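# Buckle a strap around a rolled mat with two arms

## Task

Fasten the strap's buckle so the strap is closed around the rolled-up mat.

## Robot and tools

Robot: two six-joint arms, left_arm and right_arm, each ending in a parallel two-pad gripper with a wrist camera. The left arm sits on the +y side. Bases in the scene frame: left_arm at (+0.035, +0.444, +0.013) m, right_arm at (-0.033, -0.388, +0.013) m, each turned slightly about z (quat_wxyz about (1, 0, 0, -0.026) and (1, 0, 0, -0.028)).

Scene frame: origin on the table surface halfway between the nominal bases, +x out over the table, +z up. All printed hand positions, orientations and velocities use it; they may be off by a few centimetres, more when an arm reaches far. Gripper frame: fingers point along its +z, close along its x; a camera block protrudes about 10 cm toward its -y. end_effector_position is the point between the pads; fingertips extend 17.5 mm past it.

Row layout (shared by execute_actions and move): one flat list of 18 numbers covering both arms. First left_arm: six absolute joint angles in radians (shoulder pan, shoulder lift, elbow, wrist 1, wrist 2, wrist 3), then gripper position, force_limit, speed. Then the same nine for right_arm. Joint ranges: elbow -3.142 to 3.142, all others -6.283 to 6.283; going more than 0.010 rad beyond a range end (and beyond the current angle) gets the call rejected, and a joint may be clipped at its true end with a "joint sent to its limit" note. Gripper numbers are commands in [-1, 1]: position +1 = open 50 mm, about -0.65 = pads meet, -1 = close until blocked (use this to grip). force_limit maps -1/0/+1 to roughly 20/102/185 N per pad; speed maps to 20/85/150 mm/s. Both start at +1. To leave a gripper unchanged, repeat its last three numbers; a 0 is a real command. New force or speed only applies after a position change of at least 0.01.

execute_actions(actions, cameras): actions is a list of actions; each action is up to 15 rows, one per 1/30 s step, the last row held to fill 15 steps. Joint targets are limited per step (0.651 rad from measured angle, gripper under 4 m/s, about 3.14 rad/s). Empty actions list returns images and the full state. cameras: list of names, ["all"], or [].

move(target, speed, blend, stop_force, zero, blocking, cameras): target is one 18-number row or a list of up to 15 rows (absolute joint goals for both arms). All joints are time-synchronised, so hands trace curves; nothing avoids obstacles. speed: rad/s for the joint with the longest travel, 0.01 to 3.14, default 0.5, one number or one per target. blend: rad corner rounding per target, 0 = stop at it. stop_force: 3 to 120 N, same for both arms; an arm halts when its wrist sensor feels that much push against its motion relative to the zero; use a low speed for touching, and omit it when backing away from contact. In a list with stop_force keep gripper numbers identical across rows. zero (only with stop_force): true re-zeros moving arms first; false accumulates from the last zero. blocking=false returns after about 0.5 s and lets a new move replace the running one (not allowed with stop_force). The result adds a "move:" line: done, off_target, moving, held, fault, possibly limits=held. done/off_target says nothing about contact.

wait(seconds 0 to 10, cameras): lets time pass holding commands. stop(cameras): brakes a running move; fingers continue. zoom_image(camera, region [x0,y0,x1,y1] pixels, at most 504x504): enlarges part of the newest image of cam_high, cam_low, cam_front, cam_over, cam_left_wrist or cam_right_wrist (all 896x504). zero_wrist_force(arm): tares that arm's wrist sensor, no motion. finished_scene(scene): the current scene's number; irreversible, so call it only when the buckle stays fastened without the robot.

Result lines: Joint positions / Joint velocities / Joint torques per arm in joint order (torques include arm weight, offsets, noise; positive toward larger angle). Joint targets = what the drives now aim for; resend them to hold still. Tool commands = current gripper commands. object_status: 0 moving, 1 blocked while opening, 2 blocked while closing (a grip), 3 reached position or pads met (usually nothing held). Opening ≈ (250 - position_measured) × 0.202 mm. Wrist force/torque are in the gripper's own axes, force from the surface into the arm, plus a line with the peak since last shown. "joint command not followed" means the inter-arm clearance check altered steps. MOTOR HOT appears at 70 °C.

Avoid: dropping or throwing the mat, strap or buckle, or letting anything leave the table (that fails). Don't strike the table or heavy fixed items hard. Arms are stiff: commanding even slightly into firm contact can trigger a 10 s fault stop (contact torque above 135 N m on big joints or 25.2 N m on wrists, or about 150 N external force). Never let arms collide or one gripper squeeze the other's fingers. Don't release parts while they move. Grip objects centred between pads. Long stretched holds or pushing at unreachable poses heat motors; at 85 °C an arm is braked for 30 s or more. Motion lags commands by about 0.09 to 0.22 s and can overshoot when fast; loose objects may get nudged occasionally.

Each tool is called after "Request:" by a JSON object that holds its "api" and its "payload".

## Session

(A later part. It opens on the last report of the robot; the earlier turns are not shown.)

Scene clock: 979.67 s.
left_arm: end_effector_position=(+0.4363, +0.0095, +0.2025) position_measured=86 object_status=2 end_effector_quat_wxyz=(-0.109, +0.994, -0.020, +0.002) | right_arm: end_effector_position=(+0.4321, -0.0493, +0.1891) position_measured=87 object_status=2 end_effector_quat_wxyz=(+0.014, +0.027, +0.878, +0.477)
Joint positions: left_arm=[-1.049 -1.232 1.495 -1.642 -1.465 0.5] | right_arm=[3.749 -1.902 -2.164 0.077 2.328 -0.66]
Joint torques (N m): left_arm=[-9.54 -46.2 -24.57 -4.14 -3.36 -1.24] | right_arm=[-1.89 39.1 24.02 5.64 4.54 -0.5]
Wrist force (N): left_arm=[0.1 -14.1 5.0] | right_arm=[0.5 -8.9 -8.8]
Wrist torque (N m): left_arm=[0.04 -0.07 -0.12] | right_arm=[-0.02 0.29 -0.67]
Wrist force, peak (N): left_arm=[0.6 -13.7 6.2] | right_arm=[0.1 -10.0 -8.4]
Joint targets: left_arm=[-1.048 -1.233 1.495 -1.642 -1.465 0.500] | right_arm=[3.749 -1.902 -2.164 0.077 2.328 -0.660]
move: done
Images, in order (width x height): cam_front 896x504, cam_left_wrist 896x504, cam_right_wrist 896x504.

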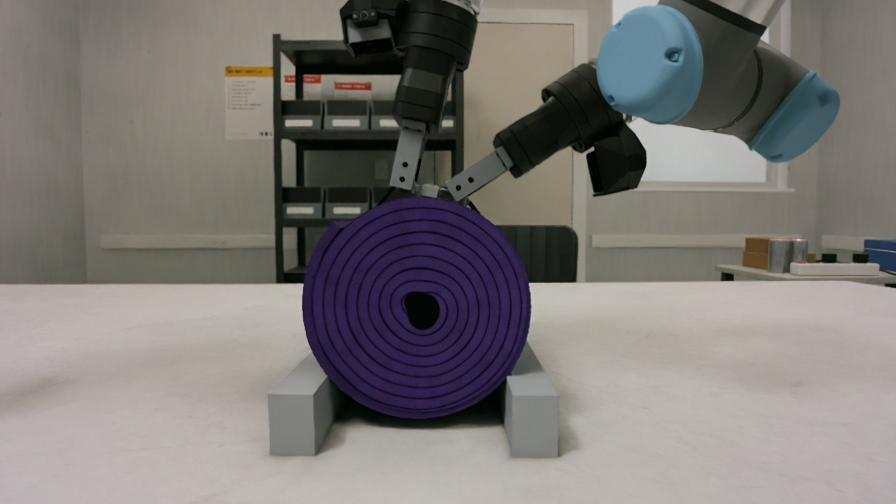

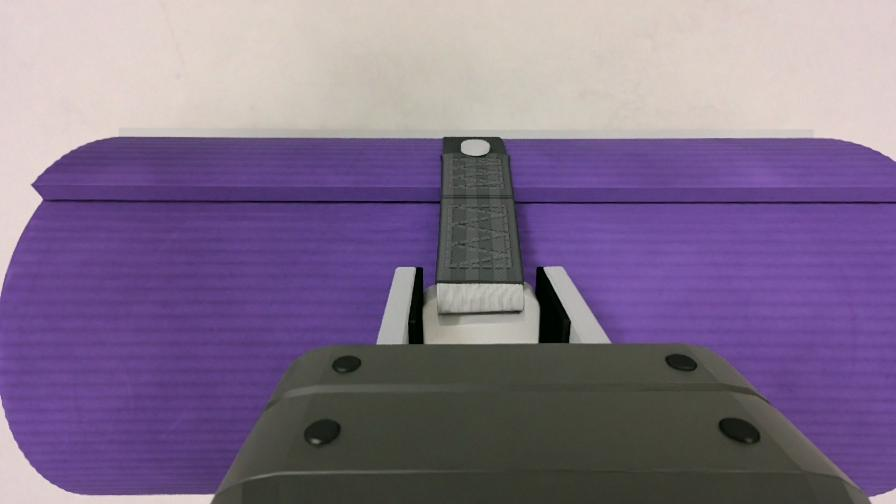

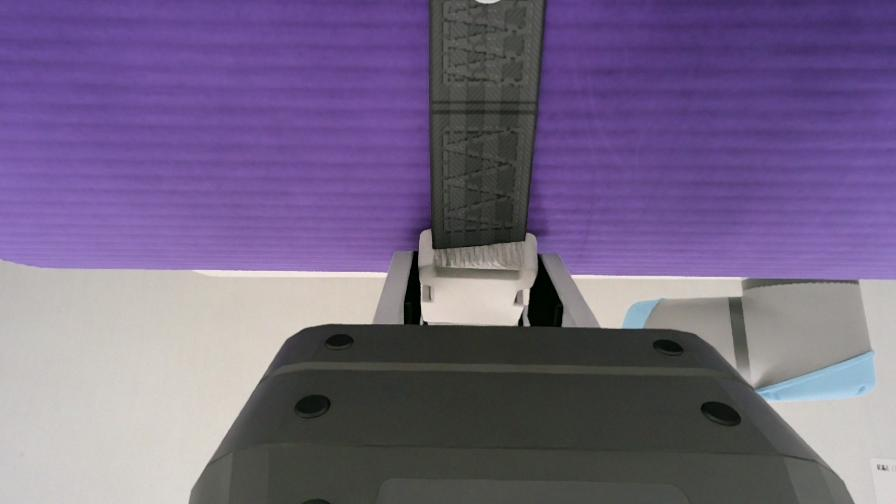

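Request:
{"api": "move", "payload": {"target": [-1.0528,-1.2223,1.4853,-1.6420,-1.4656,0.4961,-1,-0.45,-1,3.7493,-1.9015,-2.1642,0.0774,2.3277,-0.6602,-1,-0.5,-1], "speed": 0.01, "stop_force": 40, "cameras": ["cam_front","cam_left_wrist","cam_right_wrist"]}}

Request:
{"api": "zoom_image", "payload": {"camera": "cam_right_wrist", "region": [370, 220, 590, 350]}}

Request:
{"api": "zoom_image", "payload": {"camera": "cam_front", "region": [360, 165, 450, 205]}}

Scene clock: 987.43 s.
left_arm: end_effector_position=(+0.4360, +0.0042, +0.2007) position_measured=86 object_status=2 end_effector_quat_wxyz=(-0.109, +0.994, -0.020, +0.002) | right_arm: end_effector_position=(+0.4321, -0.0493, +0.1891) position_measured=87 object_status=2 end_effector_quat_wxyz=(+0.014, +0.027, +0.878, +0.477)
Joint positions: left_arm=[-1.053 -1.222 1.485 -1.642 -1.466 0.496] | right_arm=[3.749 -1.901 -2.164 0.077 2.328 -0.66]
Joint torques (N m): left_arm=[-23.37 -44.02 -28.41 -7.38 -6.39 -1.48] | right_arm=[5.44 39.59 23.93 5.62 3.49 -0.43]
Wrist force (N): left_arm=[3.5 -31.9 4.8] | right_arm=[2.6 -23.8 -18.7]
Wrist torque (N m): left_arm=[-0.06 -0.04 0.25] | right_arm=[0.04 0.66 -1.01]
Wrist force, peak (N): left_arm=[2.6 -32.4 3.8] | right_arm=[2.2 -23.9 -18.6]
Joint targets: left_arm=[-1.053 -1.222 1.485 -1.642 -1.466 0.496] | right_arm=[3.749 -1.902 -2.164 0.077 2.328 -0.660]
move: done
Images, in order (width x height): cam_front 896x504, cam_left_wrist 896x504, cam_right_wrist 896x504.

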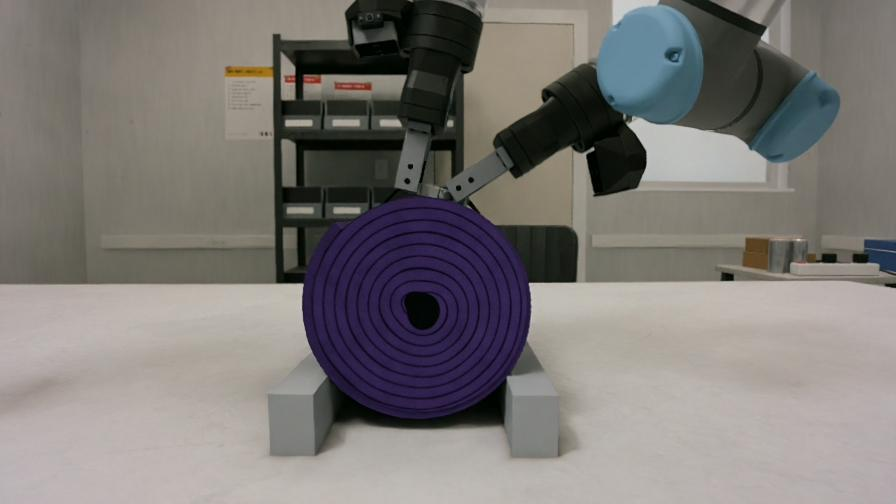

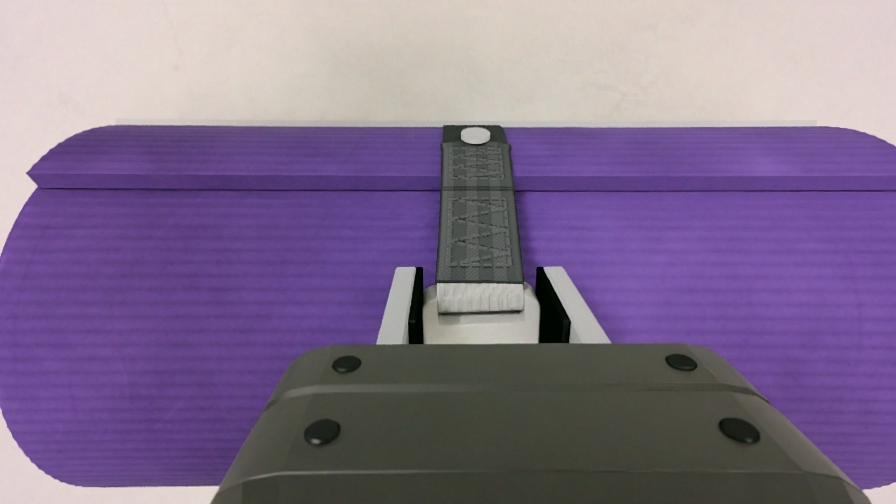

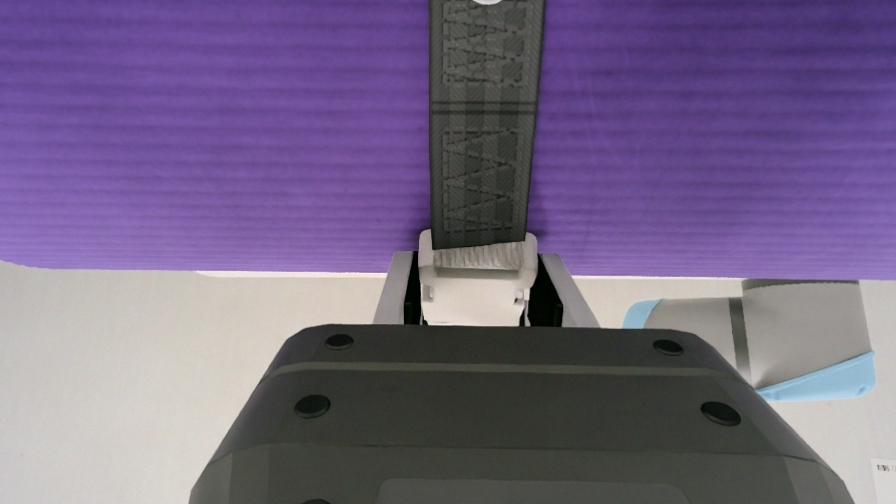

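Scaled by 2.291.

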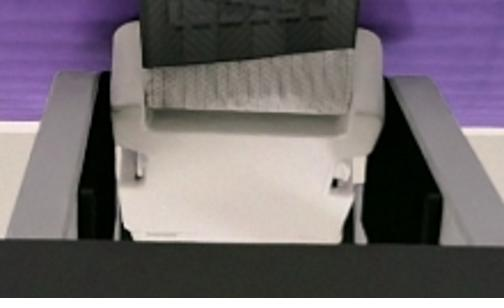

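Scaled by 5.600.

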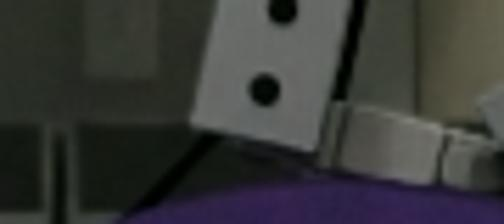

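Request:
{"api": "zoom_image", "payload": {"camera": "cam_right_wrist", "region": [410, 260, 546, 330]}}

Request:
{"api": "zoom_image", "payload": {"camera": "cam_front", "region": [400, 175, 450, 205]}}

Scaled by 3.706.

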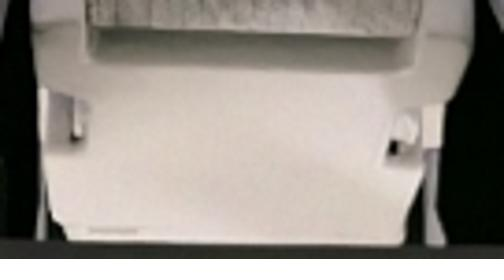

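Scaled by 10.080.

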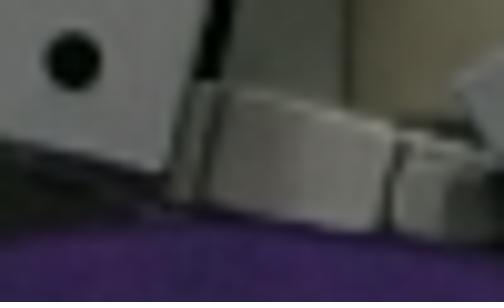

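Request:
{"api": "move", "payload": {"target": [-1.0551,-1.2168,1.4801,-1.6420,-1.4660,0.4938,-1,-0.45,-1,3.7493,-1.9015,-2.1642,0.0774,2.3277,-0.6602,-1,-0.5,-1], "speed": 0.01, "stop_force": 30, "cameras": ["cam_front","cam_left_wrist","cam_right_wrist"]}}

Request:
{"api": "zoom_image", "payload": {"camera": "cam_right_wrist", "region": [410, 260, 546, 330]}}

Request:
{"api": "zoom_image", "payload": {"camera": "cam_front", "region": [400, 175, 450, 205]}}

Scene clock: 997.67 s.
left_arm: end_effector_position=(+0.4357, +0.0016, +0.1997) position_measured=86 object_status=2 end_effector_quat_wxyz=(-0.109, +0.994, -0.020, +0.002) | right_arm: end_effector_position=(+0.4321, -0.0493, +0.1891) position_measured=87 object_status=2 end_effector_quat_wxyz=(+0.014, +0.027, +0.878, +0.477)
Joint positions: left_arm=[-1.055 -1.217 1.48 -1.641 -1.466 0.494] | right_arm=[3.749 -1.901 -2.164 0.077 2.328 -0.66]
Joint torques (N m): left_arm=[-35.28 -40.8 -35.77 -13.95 -9.8 -0.74] | right_arm=[22.54 39.88 26 10.09 10.04 -0.47]
Wrist force (N): left_arm=[1.6 -61.9 6.2] | right_arm=[1.0 -41.2 -41.4]
Wrist torque (N m): left_arm=[0.21 -0.08 0.09] | right_arm=[0.56 0.49 -0.89]
Wrist force, peak (N): left_arm=[1.6 -61.9 6.2] | right_arm=[0.4 -42.0 -40.9]
Joint targets: left_arm=[-1.055 -1.217 1.480 -1.642 -1.466 0.494] | right_arm=[3.749 -1.902 -2.164 0.077 2.328 -0.660]
move: done
Images, in order (width x height): cam_front 896x504, cam_left_wrist 896x504, cam_right_wrist 896x504.

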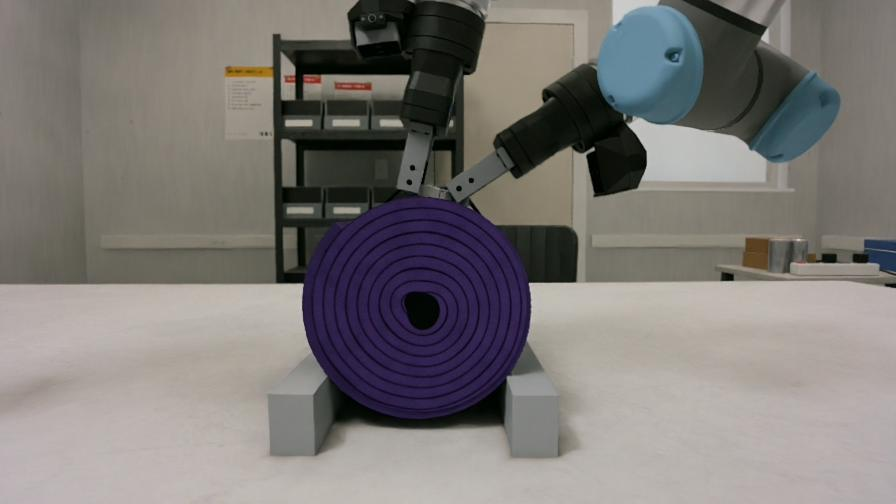

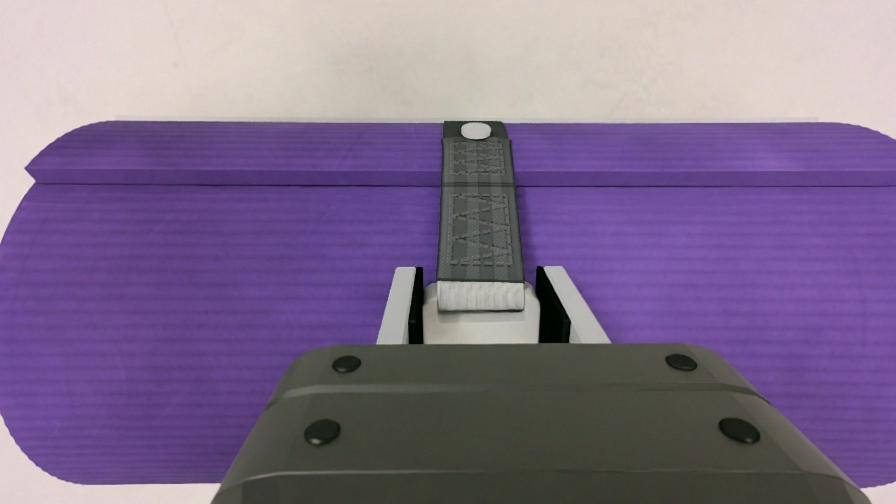

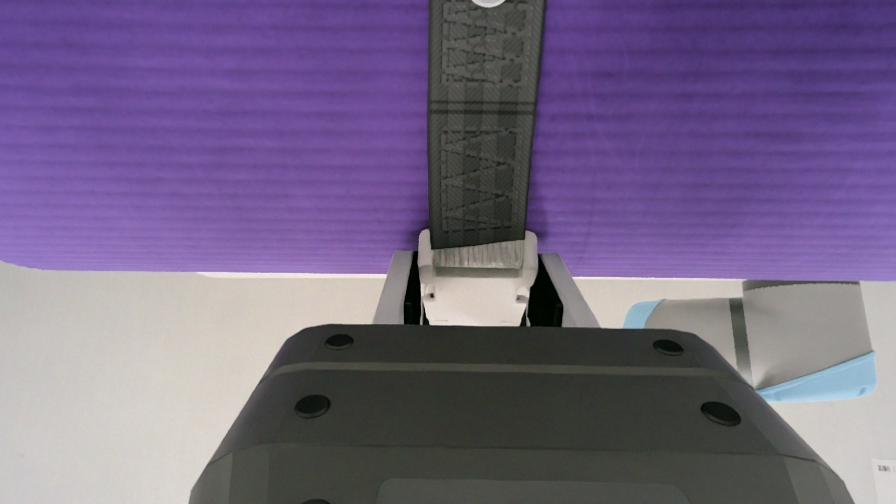

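Scaled by 3.706.

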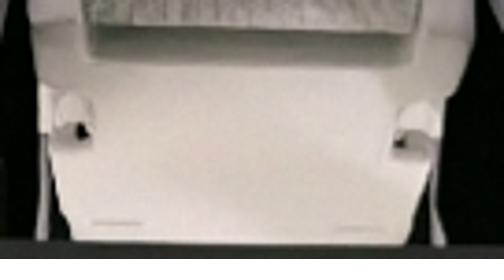

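Scaled by 10.080.

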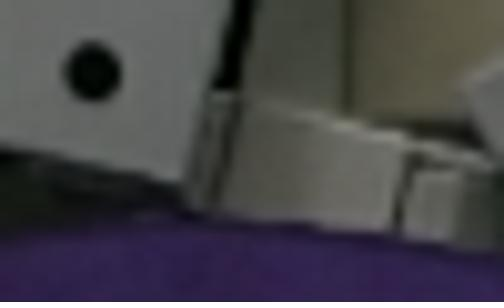

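Request:
{"api": "move", "payload": {"target": [-1.0528,-1.2223,1.4853,-1.6420,-1.4656,0.4961,-1,-0.45,-1,3.7493,-1.9015,-2.1642,0.0774,2.3277,-0.6602,-1,-0.5,-1], "speed": 0.01, "cameras": ["cam_front","cam_right_wrist"]}}

Request:
{"api": "zoom_image", "payload": {"camera": "cam_right_wrist", "region": [410, 260, 546, 330]}}

Request:
{"api": "zoom_image", "payload": {"camera": "cam_front", "region": [400, 175, 450, 205]}}

Scene clock: 1005.57 s.
left_arm: end_effector_position=(+0.4359, +0.0041, +0.2008) position_measured=86 object_status=2 end_effector_quat_wxyz=(-0.109, +0.994, -0.020, +0.002) | right_arm: end_effector_position=(+0.4321, -0.0492, +0.1892) position_measured=87 object_status=2 end_effector_quat_wxyz=(+0.014, +0.027, +0.878, +0.477)
Joint positions: left_arm=[-1.053 -1.222 1.485 -1.642 -1.466 0.496] | right_arm=[3.749 -1.902 -2.164 0.078 2.328 -0.66]
Joint torques (N m): left_arm=[9.13 -48.83 -21.54 -3.25 2.36 2.14] | right_arm=[3.05 39.57 21.06 2.97 1.1 -0.35]
Wrist force (N): left_arm=[-1.6 -4.2 6.0] | right_arm=[-1.8 -2.1 -1.5]
Wrist torque (N m): left_arm=[0.03 -0.05 -0.11] | right_arm=[0.00 0.31 -0.69]
Wrist force, peak (N): left_arm=[1.6 -62.3 6.1] | right_arm=[0.4 -42.3 -41.0]
Joint targets: left_arm=[-1.053 -1.222 1.485 -1.642 -1.466 0.496] | right_arm=[3.749 -1.902 -2.164 0.077 2.328 -0.660]
move: done
Images, in order (width x height): cam_front 896x504, cam_right_wrist 896x504.

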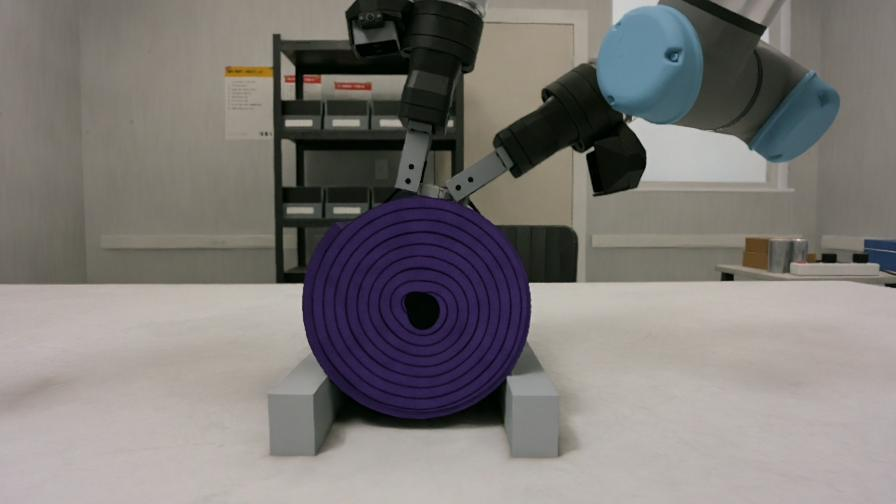

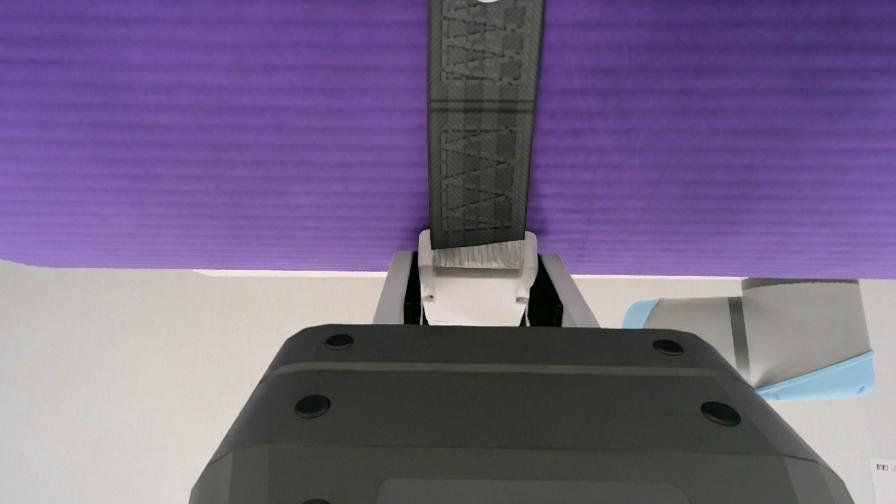

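Scaled by 3.706.

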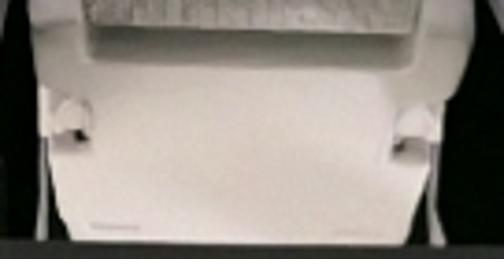

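Scaled by 10.080.

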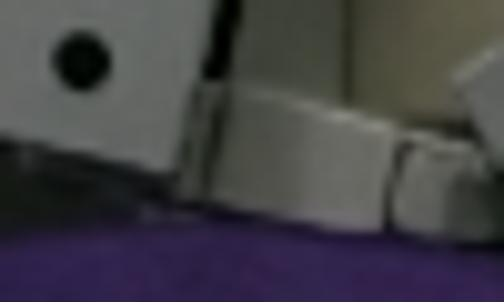

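Request:
{"api": "move", "payload": {"target": [-1.0501,-1.2288,1.4914,-1.6420,-1.4651,0.4988,-1,-0.45,-1,3.7493,-1.9015,-2.1642,0.0774,2.3277,-0.6602,-1,-0.5,-1], "speed": 0.01, "stop_force": 30, "cameras": ["cam_front","cam_right_wrist"]}}

Request:
{"api": "zoom_image", "payload": {"camera": "cam_right_wrist", "region": [410, 260, 546, 330]}}

Request:
{"api": "zoom_image", "payload": {"camera": "cam_front", "region": [400, 175, 450, 205]}}

Scene clock: 1012.33 s.
left_arm: end_effector_position=(+0.4360, +0.0054, +0.2012) position_measured=86 object_status=2 end_effector_quat_wxyz=(-0.109, +0.994, -0.020, +0.002) | right_arm: end_effector_position=(+0.4321, -0.0493, +0.1891) position_measured=87 object_status=2 end_effector_quat_wxyz=(+0.014, +0.027, +0.878, +0.477)
Joint positions: left_arm=[-1.052 -1.225 1.488 -1.642 -1.466 0.497] | right_arm=[3.749 -1.901 -2.164 0.077 2.328 -0.66]
Joint torques (N m): left_arm=[2.13 -42.21 -27.45 5.61 3.31 -2.84] | right_arm=[-9.31 26.84 5.57 0.77 -1.25 -0.2]
Wrist force (N): left_arm=[-1.8 27.5 5.6] | right_arm=[1.2 20.6 18.8]
Wrist torque (N m): left_arm=[0.25 0.02 0.03] | right_arm=[-0.16 0.20 -0.78]
Wrist force, peak (N): left_arm=[-0.6 32.2 6.7] | right_arm=[2.2 23.6 21.3]
Joint targets: left_arm=[-1.052 -1.225 1.488 -1.642 -1.466 0.497] | right_arm=[3.749 -1.902 -2.164 0.077 2.328 -0.660]
move: contact (left_arm)
Images, in order (width x height): cam_front 896x504, cam_right_wrist 896x504.

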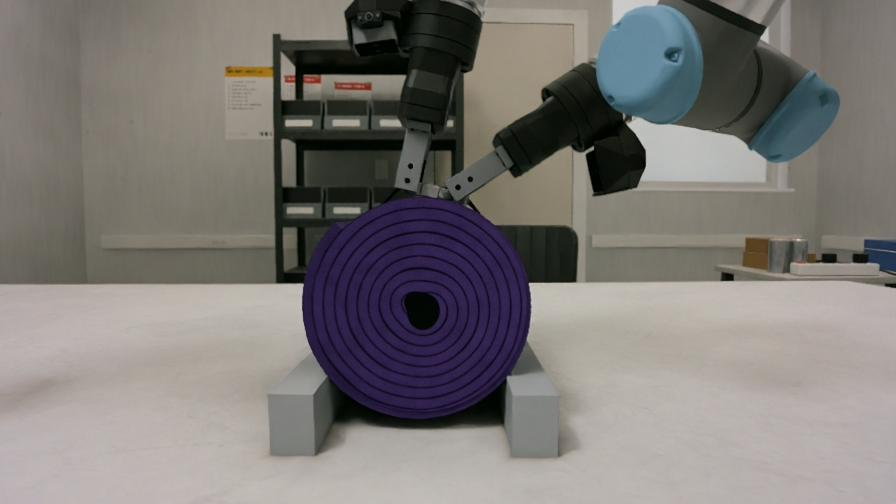

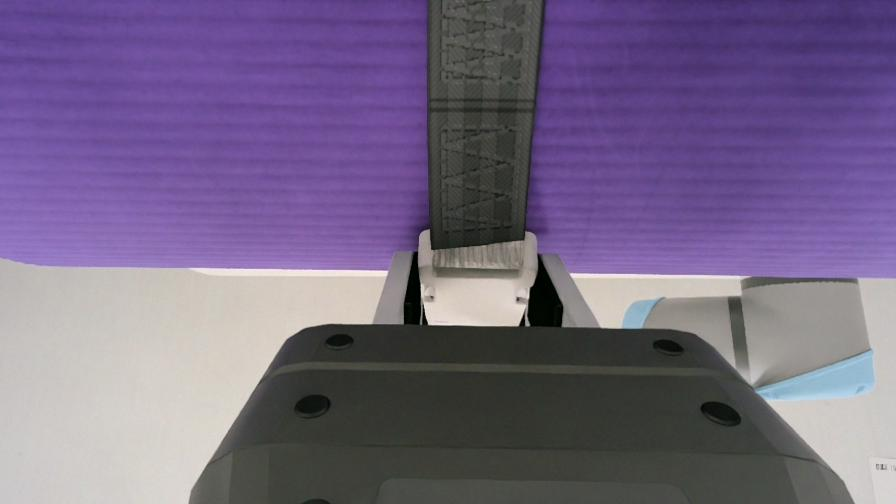

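Scaled by 3.706.

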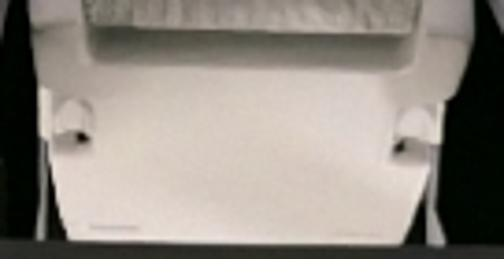

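Scaled by 10.080.

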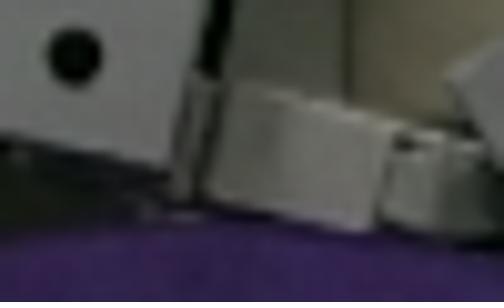

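Request:
{"api": "move", "payload": {"target": [[-1.0528,-1.2223,1.4853,-1.6420,-1.4656,0.4961,-1,-0.45,-1,3.7493,-1.9015,-2.1642,0.0774,2.3277,-0.6602,-1,-0.5,-1],[-1.0528,-1.2223,1.4853,-1.6420,-1.4656,0.4961,0.8,-0.45,-0.8,3.7493,-1.9015,-2.1642,0.0774,2.3277,-0.6602,-1,-0.5,-1]], "speed": [0.01,0.1], "cameras": ["cam_front","cam_left_wrist","cam_right_wrist"]}}

Request:
{"api": "zoom_image", "payload": {"camera": "cam_right_wrist", "region": [410, 260, 546, 330]}}

Request:
{"api": "zoom_image", "payload": {"camera": "cam_front", "region": [380, 165, 450, 205]}}

Scene clock: 1032.50 s.
left_arm: end_effector_position=(+0.4360, +0.0042, +0.2007) position_measured=32 object_status=3 end_effector_quat_wxyz=(-0.109, +0.994, -0.020, +0.002) | right_arm: end_effector_position=(+0.4321, -0.0493, +0.1891) position_measured=87 object_status=2 end_effector_quat_wxyz=(+0.014, +0.027, +0.878, +0.477)
Joint positions: left_arm=[-1.053 -1.222 1.485 -1.642 -1.466 0.496] | right_arm=[3.749 -1.902 -2.164 0.077 2.328 -0.66]
Joint torques (N m): left_arm=[-8.55 -45.53 -26.32 -4.66 -1.37 -1.38] | right_arm=[3.5 29.48 12.9 5.71 -0.17 -0.18]
Wrist force (N): left_arm=[-1.4 -0.9 1.2] | right_arm=[0.5 -4.5 3.1]
Wrist torque (N m): left_arm=[-0.04 0.06 -0.12] | right_arm=[-0.37 0.22 -0.63]
Wrist force, peak (N): left_arm=[-1.2 28.0 6.9] | right_arm=[1.5 21.0 18.8]
Joint targets: left_arm=[-1.053 -1.222 1.485 -1.642 -1.466 0.496] | right_arm=[3.749 -1.902 -2.164 0.077 2.328 -0.660]
move: done
Images, in order (width x height): cam_front 896x504, cam_left_wrist 896x504, cam_right_wrist 896x504.

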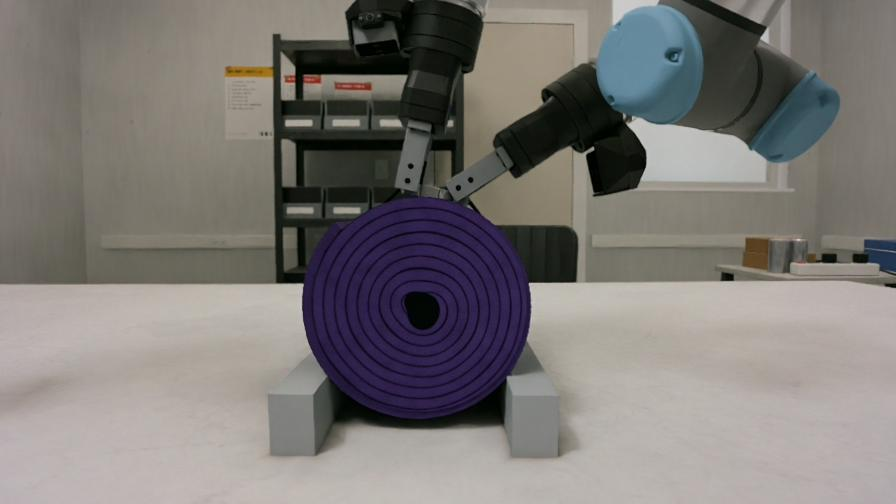

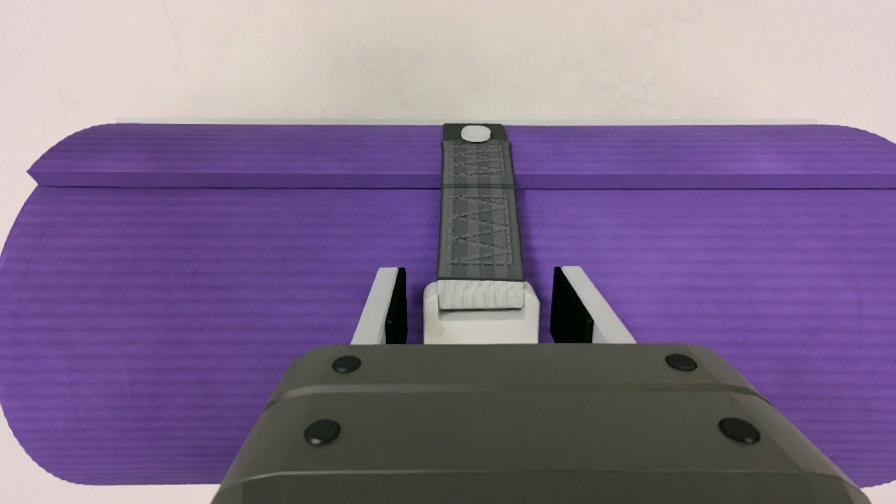

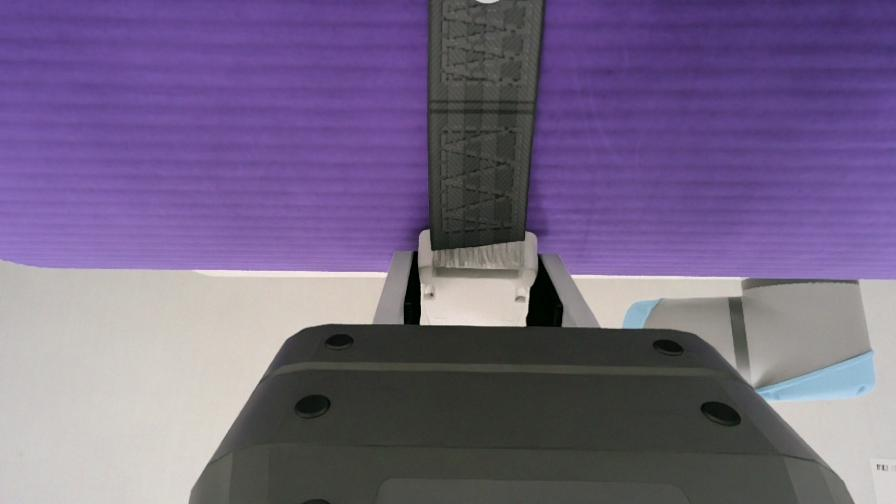

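Scaled by 3.706.

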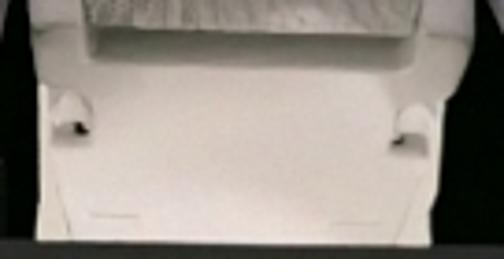

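Scaled by 7.200.

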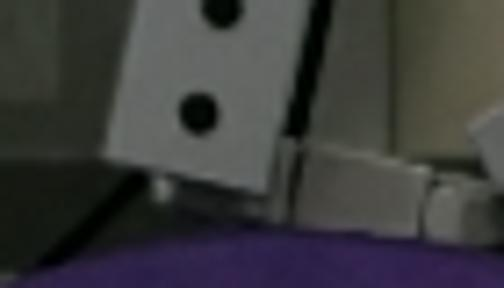

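Request:
{"api": "move", "payload": {"target": [[-1.0528,-1.2479,1.4069,-1.5395,-1.4656,0.4961,0.8,-0.45,-0.8,3.7493,-1.9015,-2.1642,0.0774,2.3277,-0.6602,-1,-0.5,-1],[-0.9327,-1.4730,1.5738,-1.6716,-1.5708,0.5861,0.8,-0.45,-0.8,3.7493,-1.9015,-2.1642,0.0774,2.3277,-0.6602,-1,-0.5,-1]], "speed": [0.1,0.2], "blend": [0.02,0], "cameras": ["cam_front","cam_left_wrist","cam_over"]}}

Request:
{"api": "zoom_image", "payload": {"camera": "cam_over", "region": [270, 80, 480, 200]}}

Request:
{"api": "zoom_image", "payload": {"camera": "cam_front", "region": [360, 165, 460, 215]}}

Scene clock: 1038.60 s.
left_arm: end_effector_position=(+0.4403, +0.0747, +0.2996) position_measured=32 object_status=3 end_effector_quat_wxyz=(+0.000, +1.000, +0.000, +0.000) | right_arm: end_effector_position=(+0.4321, -0.0493, +0.1891) position_measured=87 object_status=2 end_effector_quat_wxyz=(+0.014, +0.027, +0.878, +0.477)
Joint positions: left_arm=[-0.933 -1.473 1.574 -1.672 -1.571 0.586] | right_arm=[3.749 -1.901 -2.164 0.077 2.328 -0.66]
Joint torques (N m): left_arm=[-9.19 -33.75 -29.09 -0.35 2.06 -2.52] | right_arm=[5.98 42.57 21.92 5.6 3.75 -0.04]
Wrist force (N): left_arm=[-1.4 -1.5 1.6] | right_arm=[0.4 -5.4 3.6]
Wrist torque (N m): left_arm=[-0.13 0.06 -0.22] | right_arm=[-0.39 0.18 -0.63]
Wrist force, peak (N): left_arm=[-1.2 -3.2 0.8] | right_arm=[-0.1 -6.1 4.0]
Joint targets: left_arm=[-0.933 -1.473 1.574 -1.672 -1.571 0.586] | right_arm=[3.749 -1.902 -2.164 0.077 2.328 -0.660]
move: done
Images, in order (width x height): cam_front 896x504, cam_over 896x504, cam_left_wrist 896x504.

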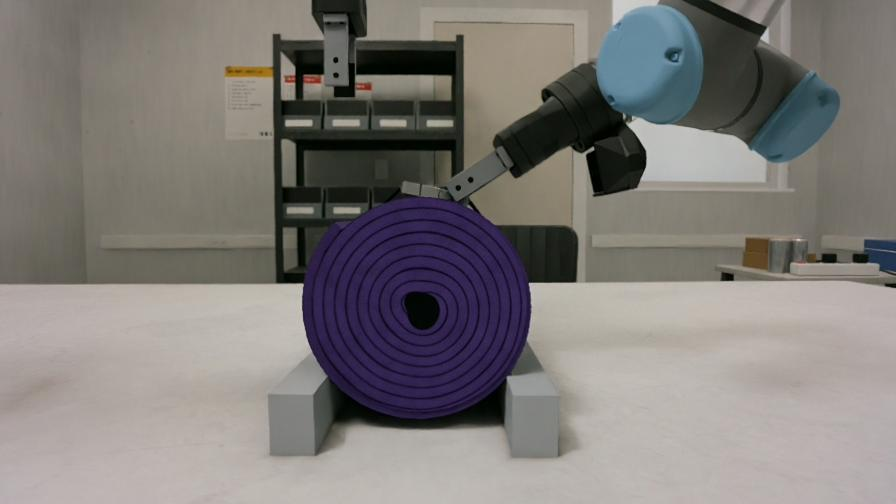

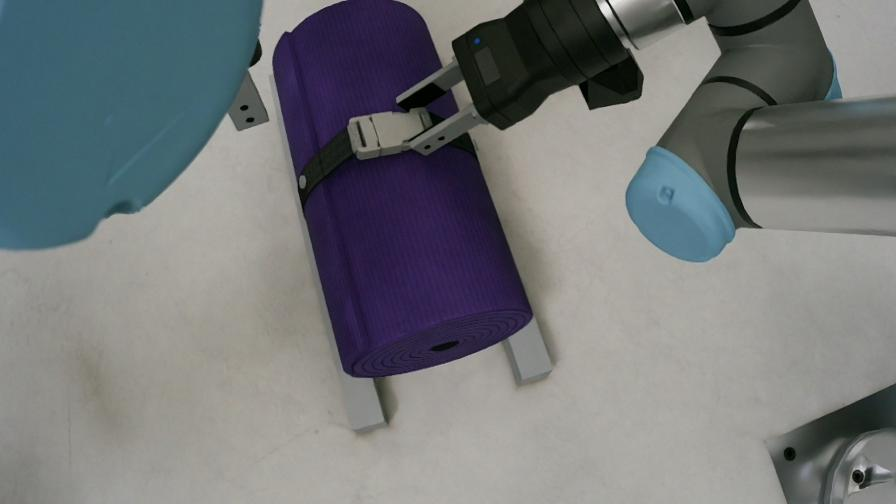

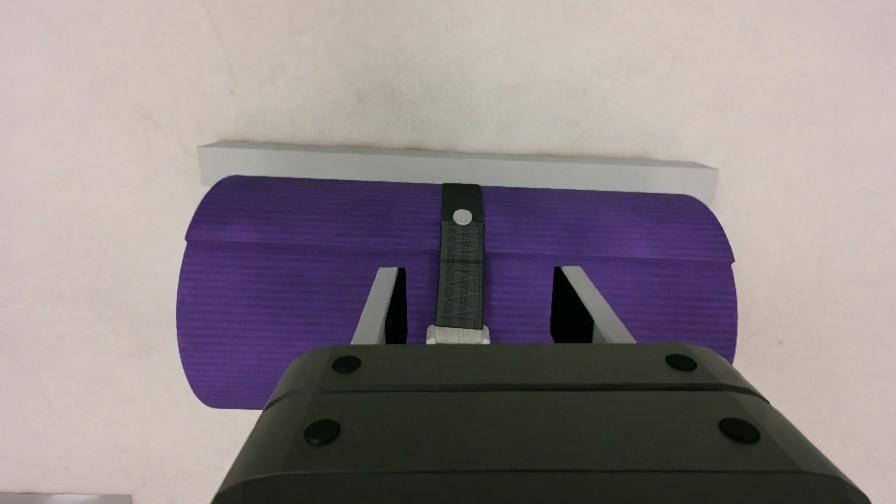

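Scaled by 2.400.

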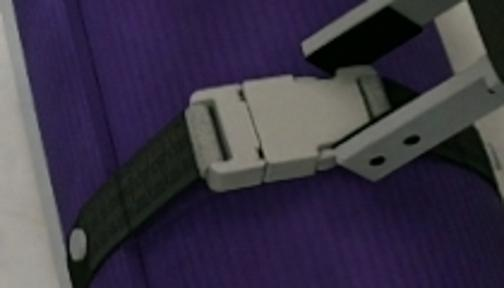

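Scaled by 5.040.

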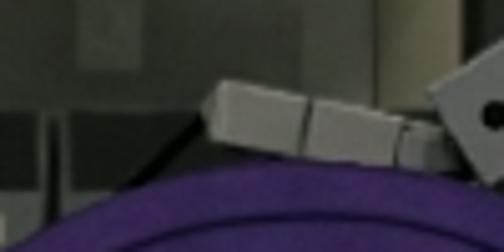

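Request:
{"api": "zoom_image", "payload": {"camera": "cam_over", "region": [345, 100, 425, 170]}}

Request:
{"api": "zoom_image", "payload": {"camera": "cam_front", "region": [400, 175, 450, 205]}}

Scaled by 6.300.

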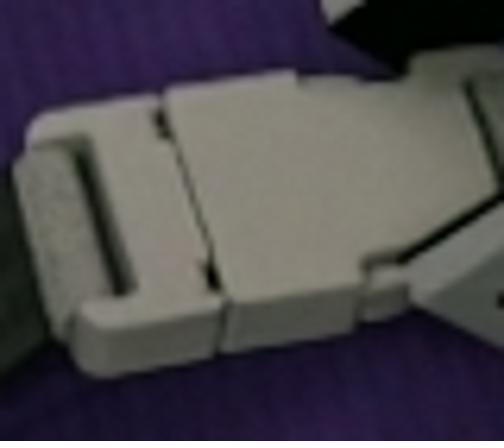

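Scaled by 10.080.

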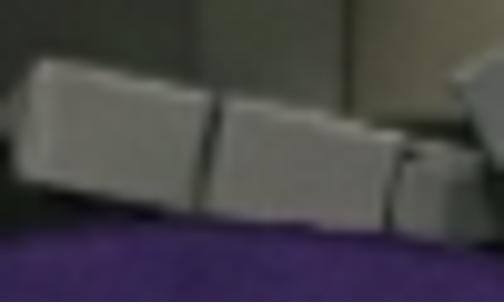

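Request:
{"api": "move", "payload": {"target": [[-0.9327,-1.4730,1.5738,-1.6716,-1.5708,0.5861,0.8,-0.45,-0.8,3.7493,-1.9015,-2.1642,0.0774,2.3277,-0.6602,1,-0.5,-1],[-0.9327,-1.4730,1.5738,-1.6716,-1.5708,0.5861,0.8,-0.45,-0.8,3.6531,-1.7827,-2.1838,-0.0966,2.3887,-0.7656,1,-0.5,-1]], "speed": [0.1,0.06], "cameras": ["cam_front","cam_right_wrist","cam_over"]}}

Request:
{"api": "zoom_image", "payload": {"camera": "cam_over", "region": [345, 100, 445, 180]}}

Request:
{"api": "zoom_image", "payload": {"camera": "cam_front", "region": [390, 170, 480, 220]}}

Request:
{"api": "zoom_image", "payload": {"camera": "cam_right_wrist", "region": [380, 170, 560, 290]}}

Scene clock: 1050.43 s.
left_arm: end_effector_position=(+0.4403, +0.0747, +0.2996) position_measured=32 object_status=3 end_effector_quat_wxyz=(+0.000, +1.000, +0.000, +0.000) | right_arm: end_effector_position=(+0.4291, -0.0996, +0.2219) position_measured=3 object_status=3 end_effector_quat_wxyz=(+0.014, +0.027, +0.878, +0.477) end_effector_velocity=(+0.000, +0.001, +0.000) end_effector_angular_velocity=(+0.002, +0.000, +0.000)
Joint positions: left_arm=[-0.933 -1.473 1.574 -1.672 -1.571 0.586] | right_arm=[3.653 -1.782 -2.184 -0.097 2.389 -0.766]
Joint velocities: left_arm=[within noise] | right_arm=[0.001 -0.002 -0.001 0.005 0 0.003]
Joint torques (N m): left_arm=[-8.79 -35.34 -21.36 -0.55 2.09 -2.33] | right_arm=[6.7 16.08 11.5 4.57 1.56 1.08]
Wrist force (N): left_arm=[-1.2 -1.5 1.5] | right_arm=[-0.1 -2.7 -0.1]
Wrist torque (N m): left_arm=[-0.13 0.04 -0.22] | right_arm=[-0.49 0.25 -0.65]
Wrist force, peak (N): left_arm=[-1.4 -1.6 1.9] | right_arm=[-0.3 -6.1 3.9]
Joint targets: left_arm=[-0.933 -1.473 1.574 -1.672 -1.571 0.586] | right_arm=[3.653 -1.783 -2.184 -0.097 2.389 -0.766]
move: done
Images, in order (width x height): cam_front 896x504, cam_over 896x504, cam_right_wrist 896x504.

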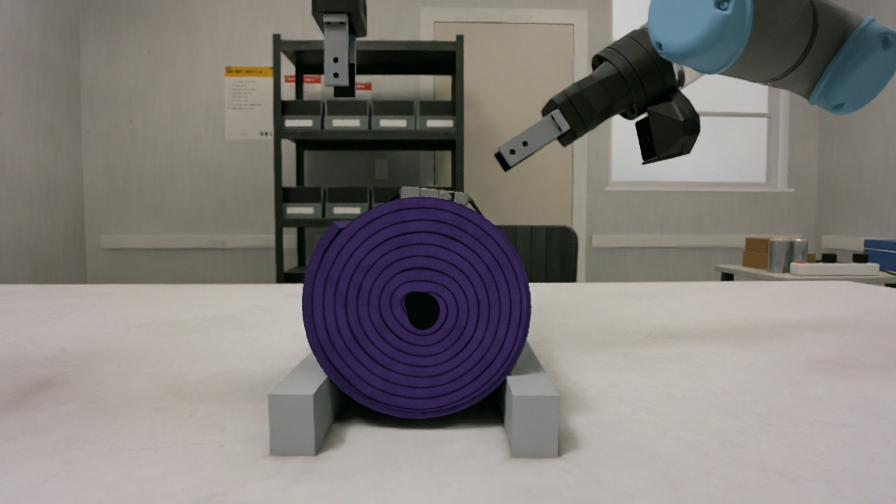

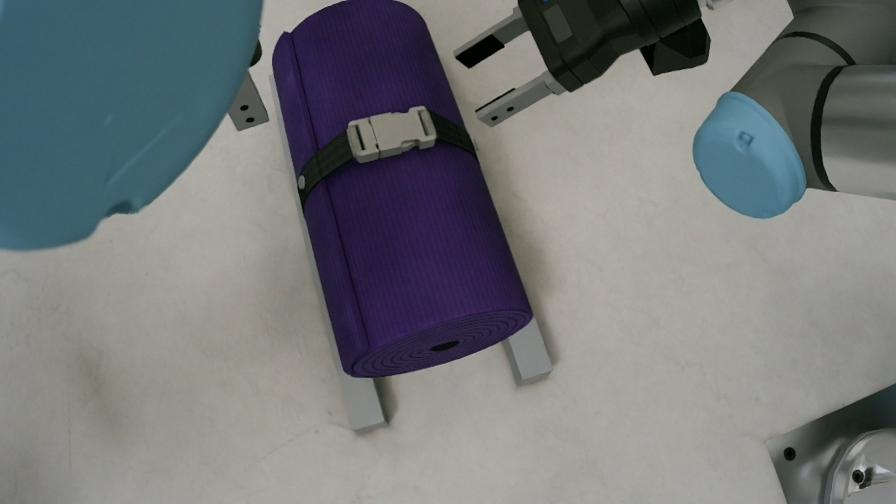

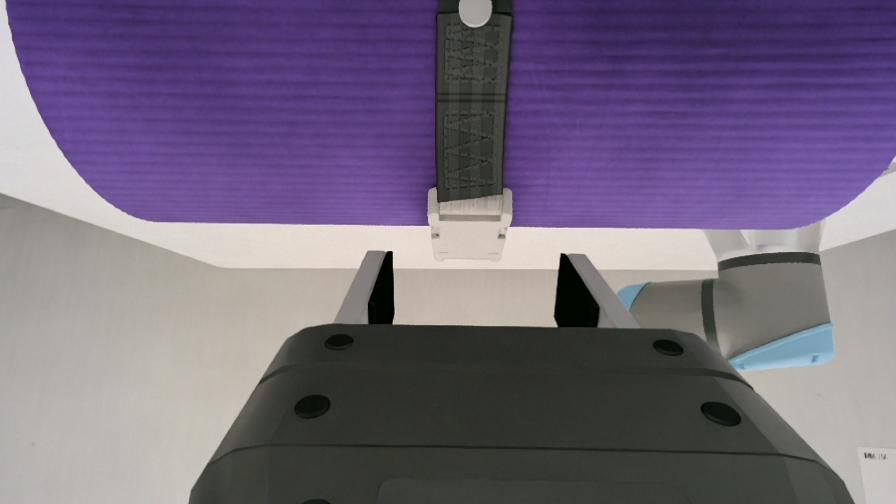

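Scaled by 5.040.

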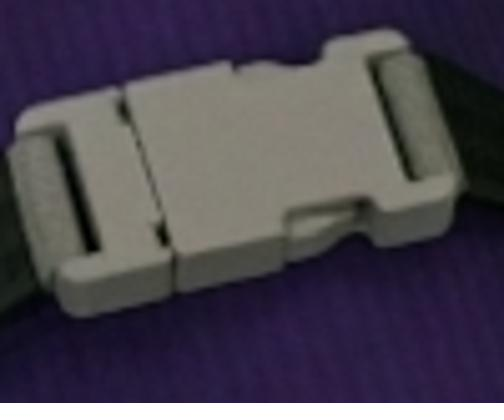

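Scaled by 5.600.

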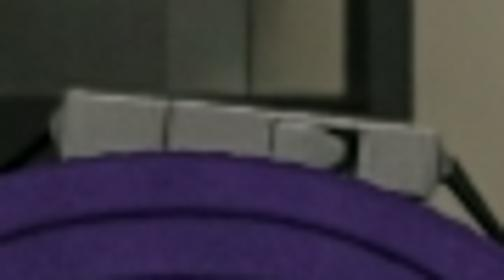

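Scaled by 2.800.

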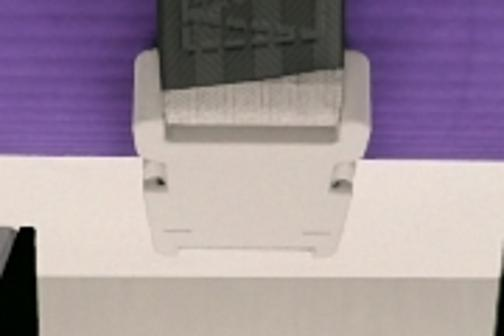

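Request:
{"api": "finished_scene", "payload": {"scene": 2}}

The scene is finished: the task was done.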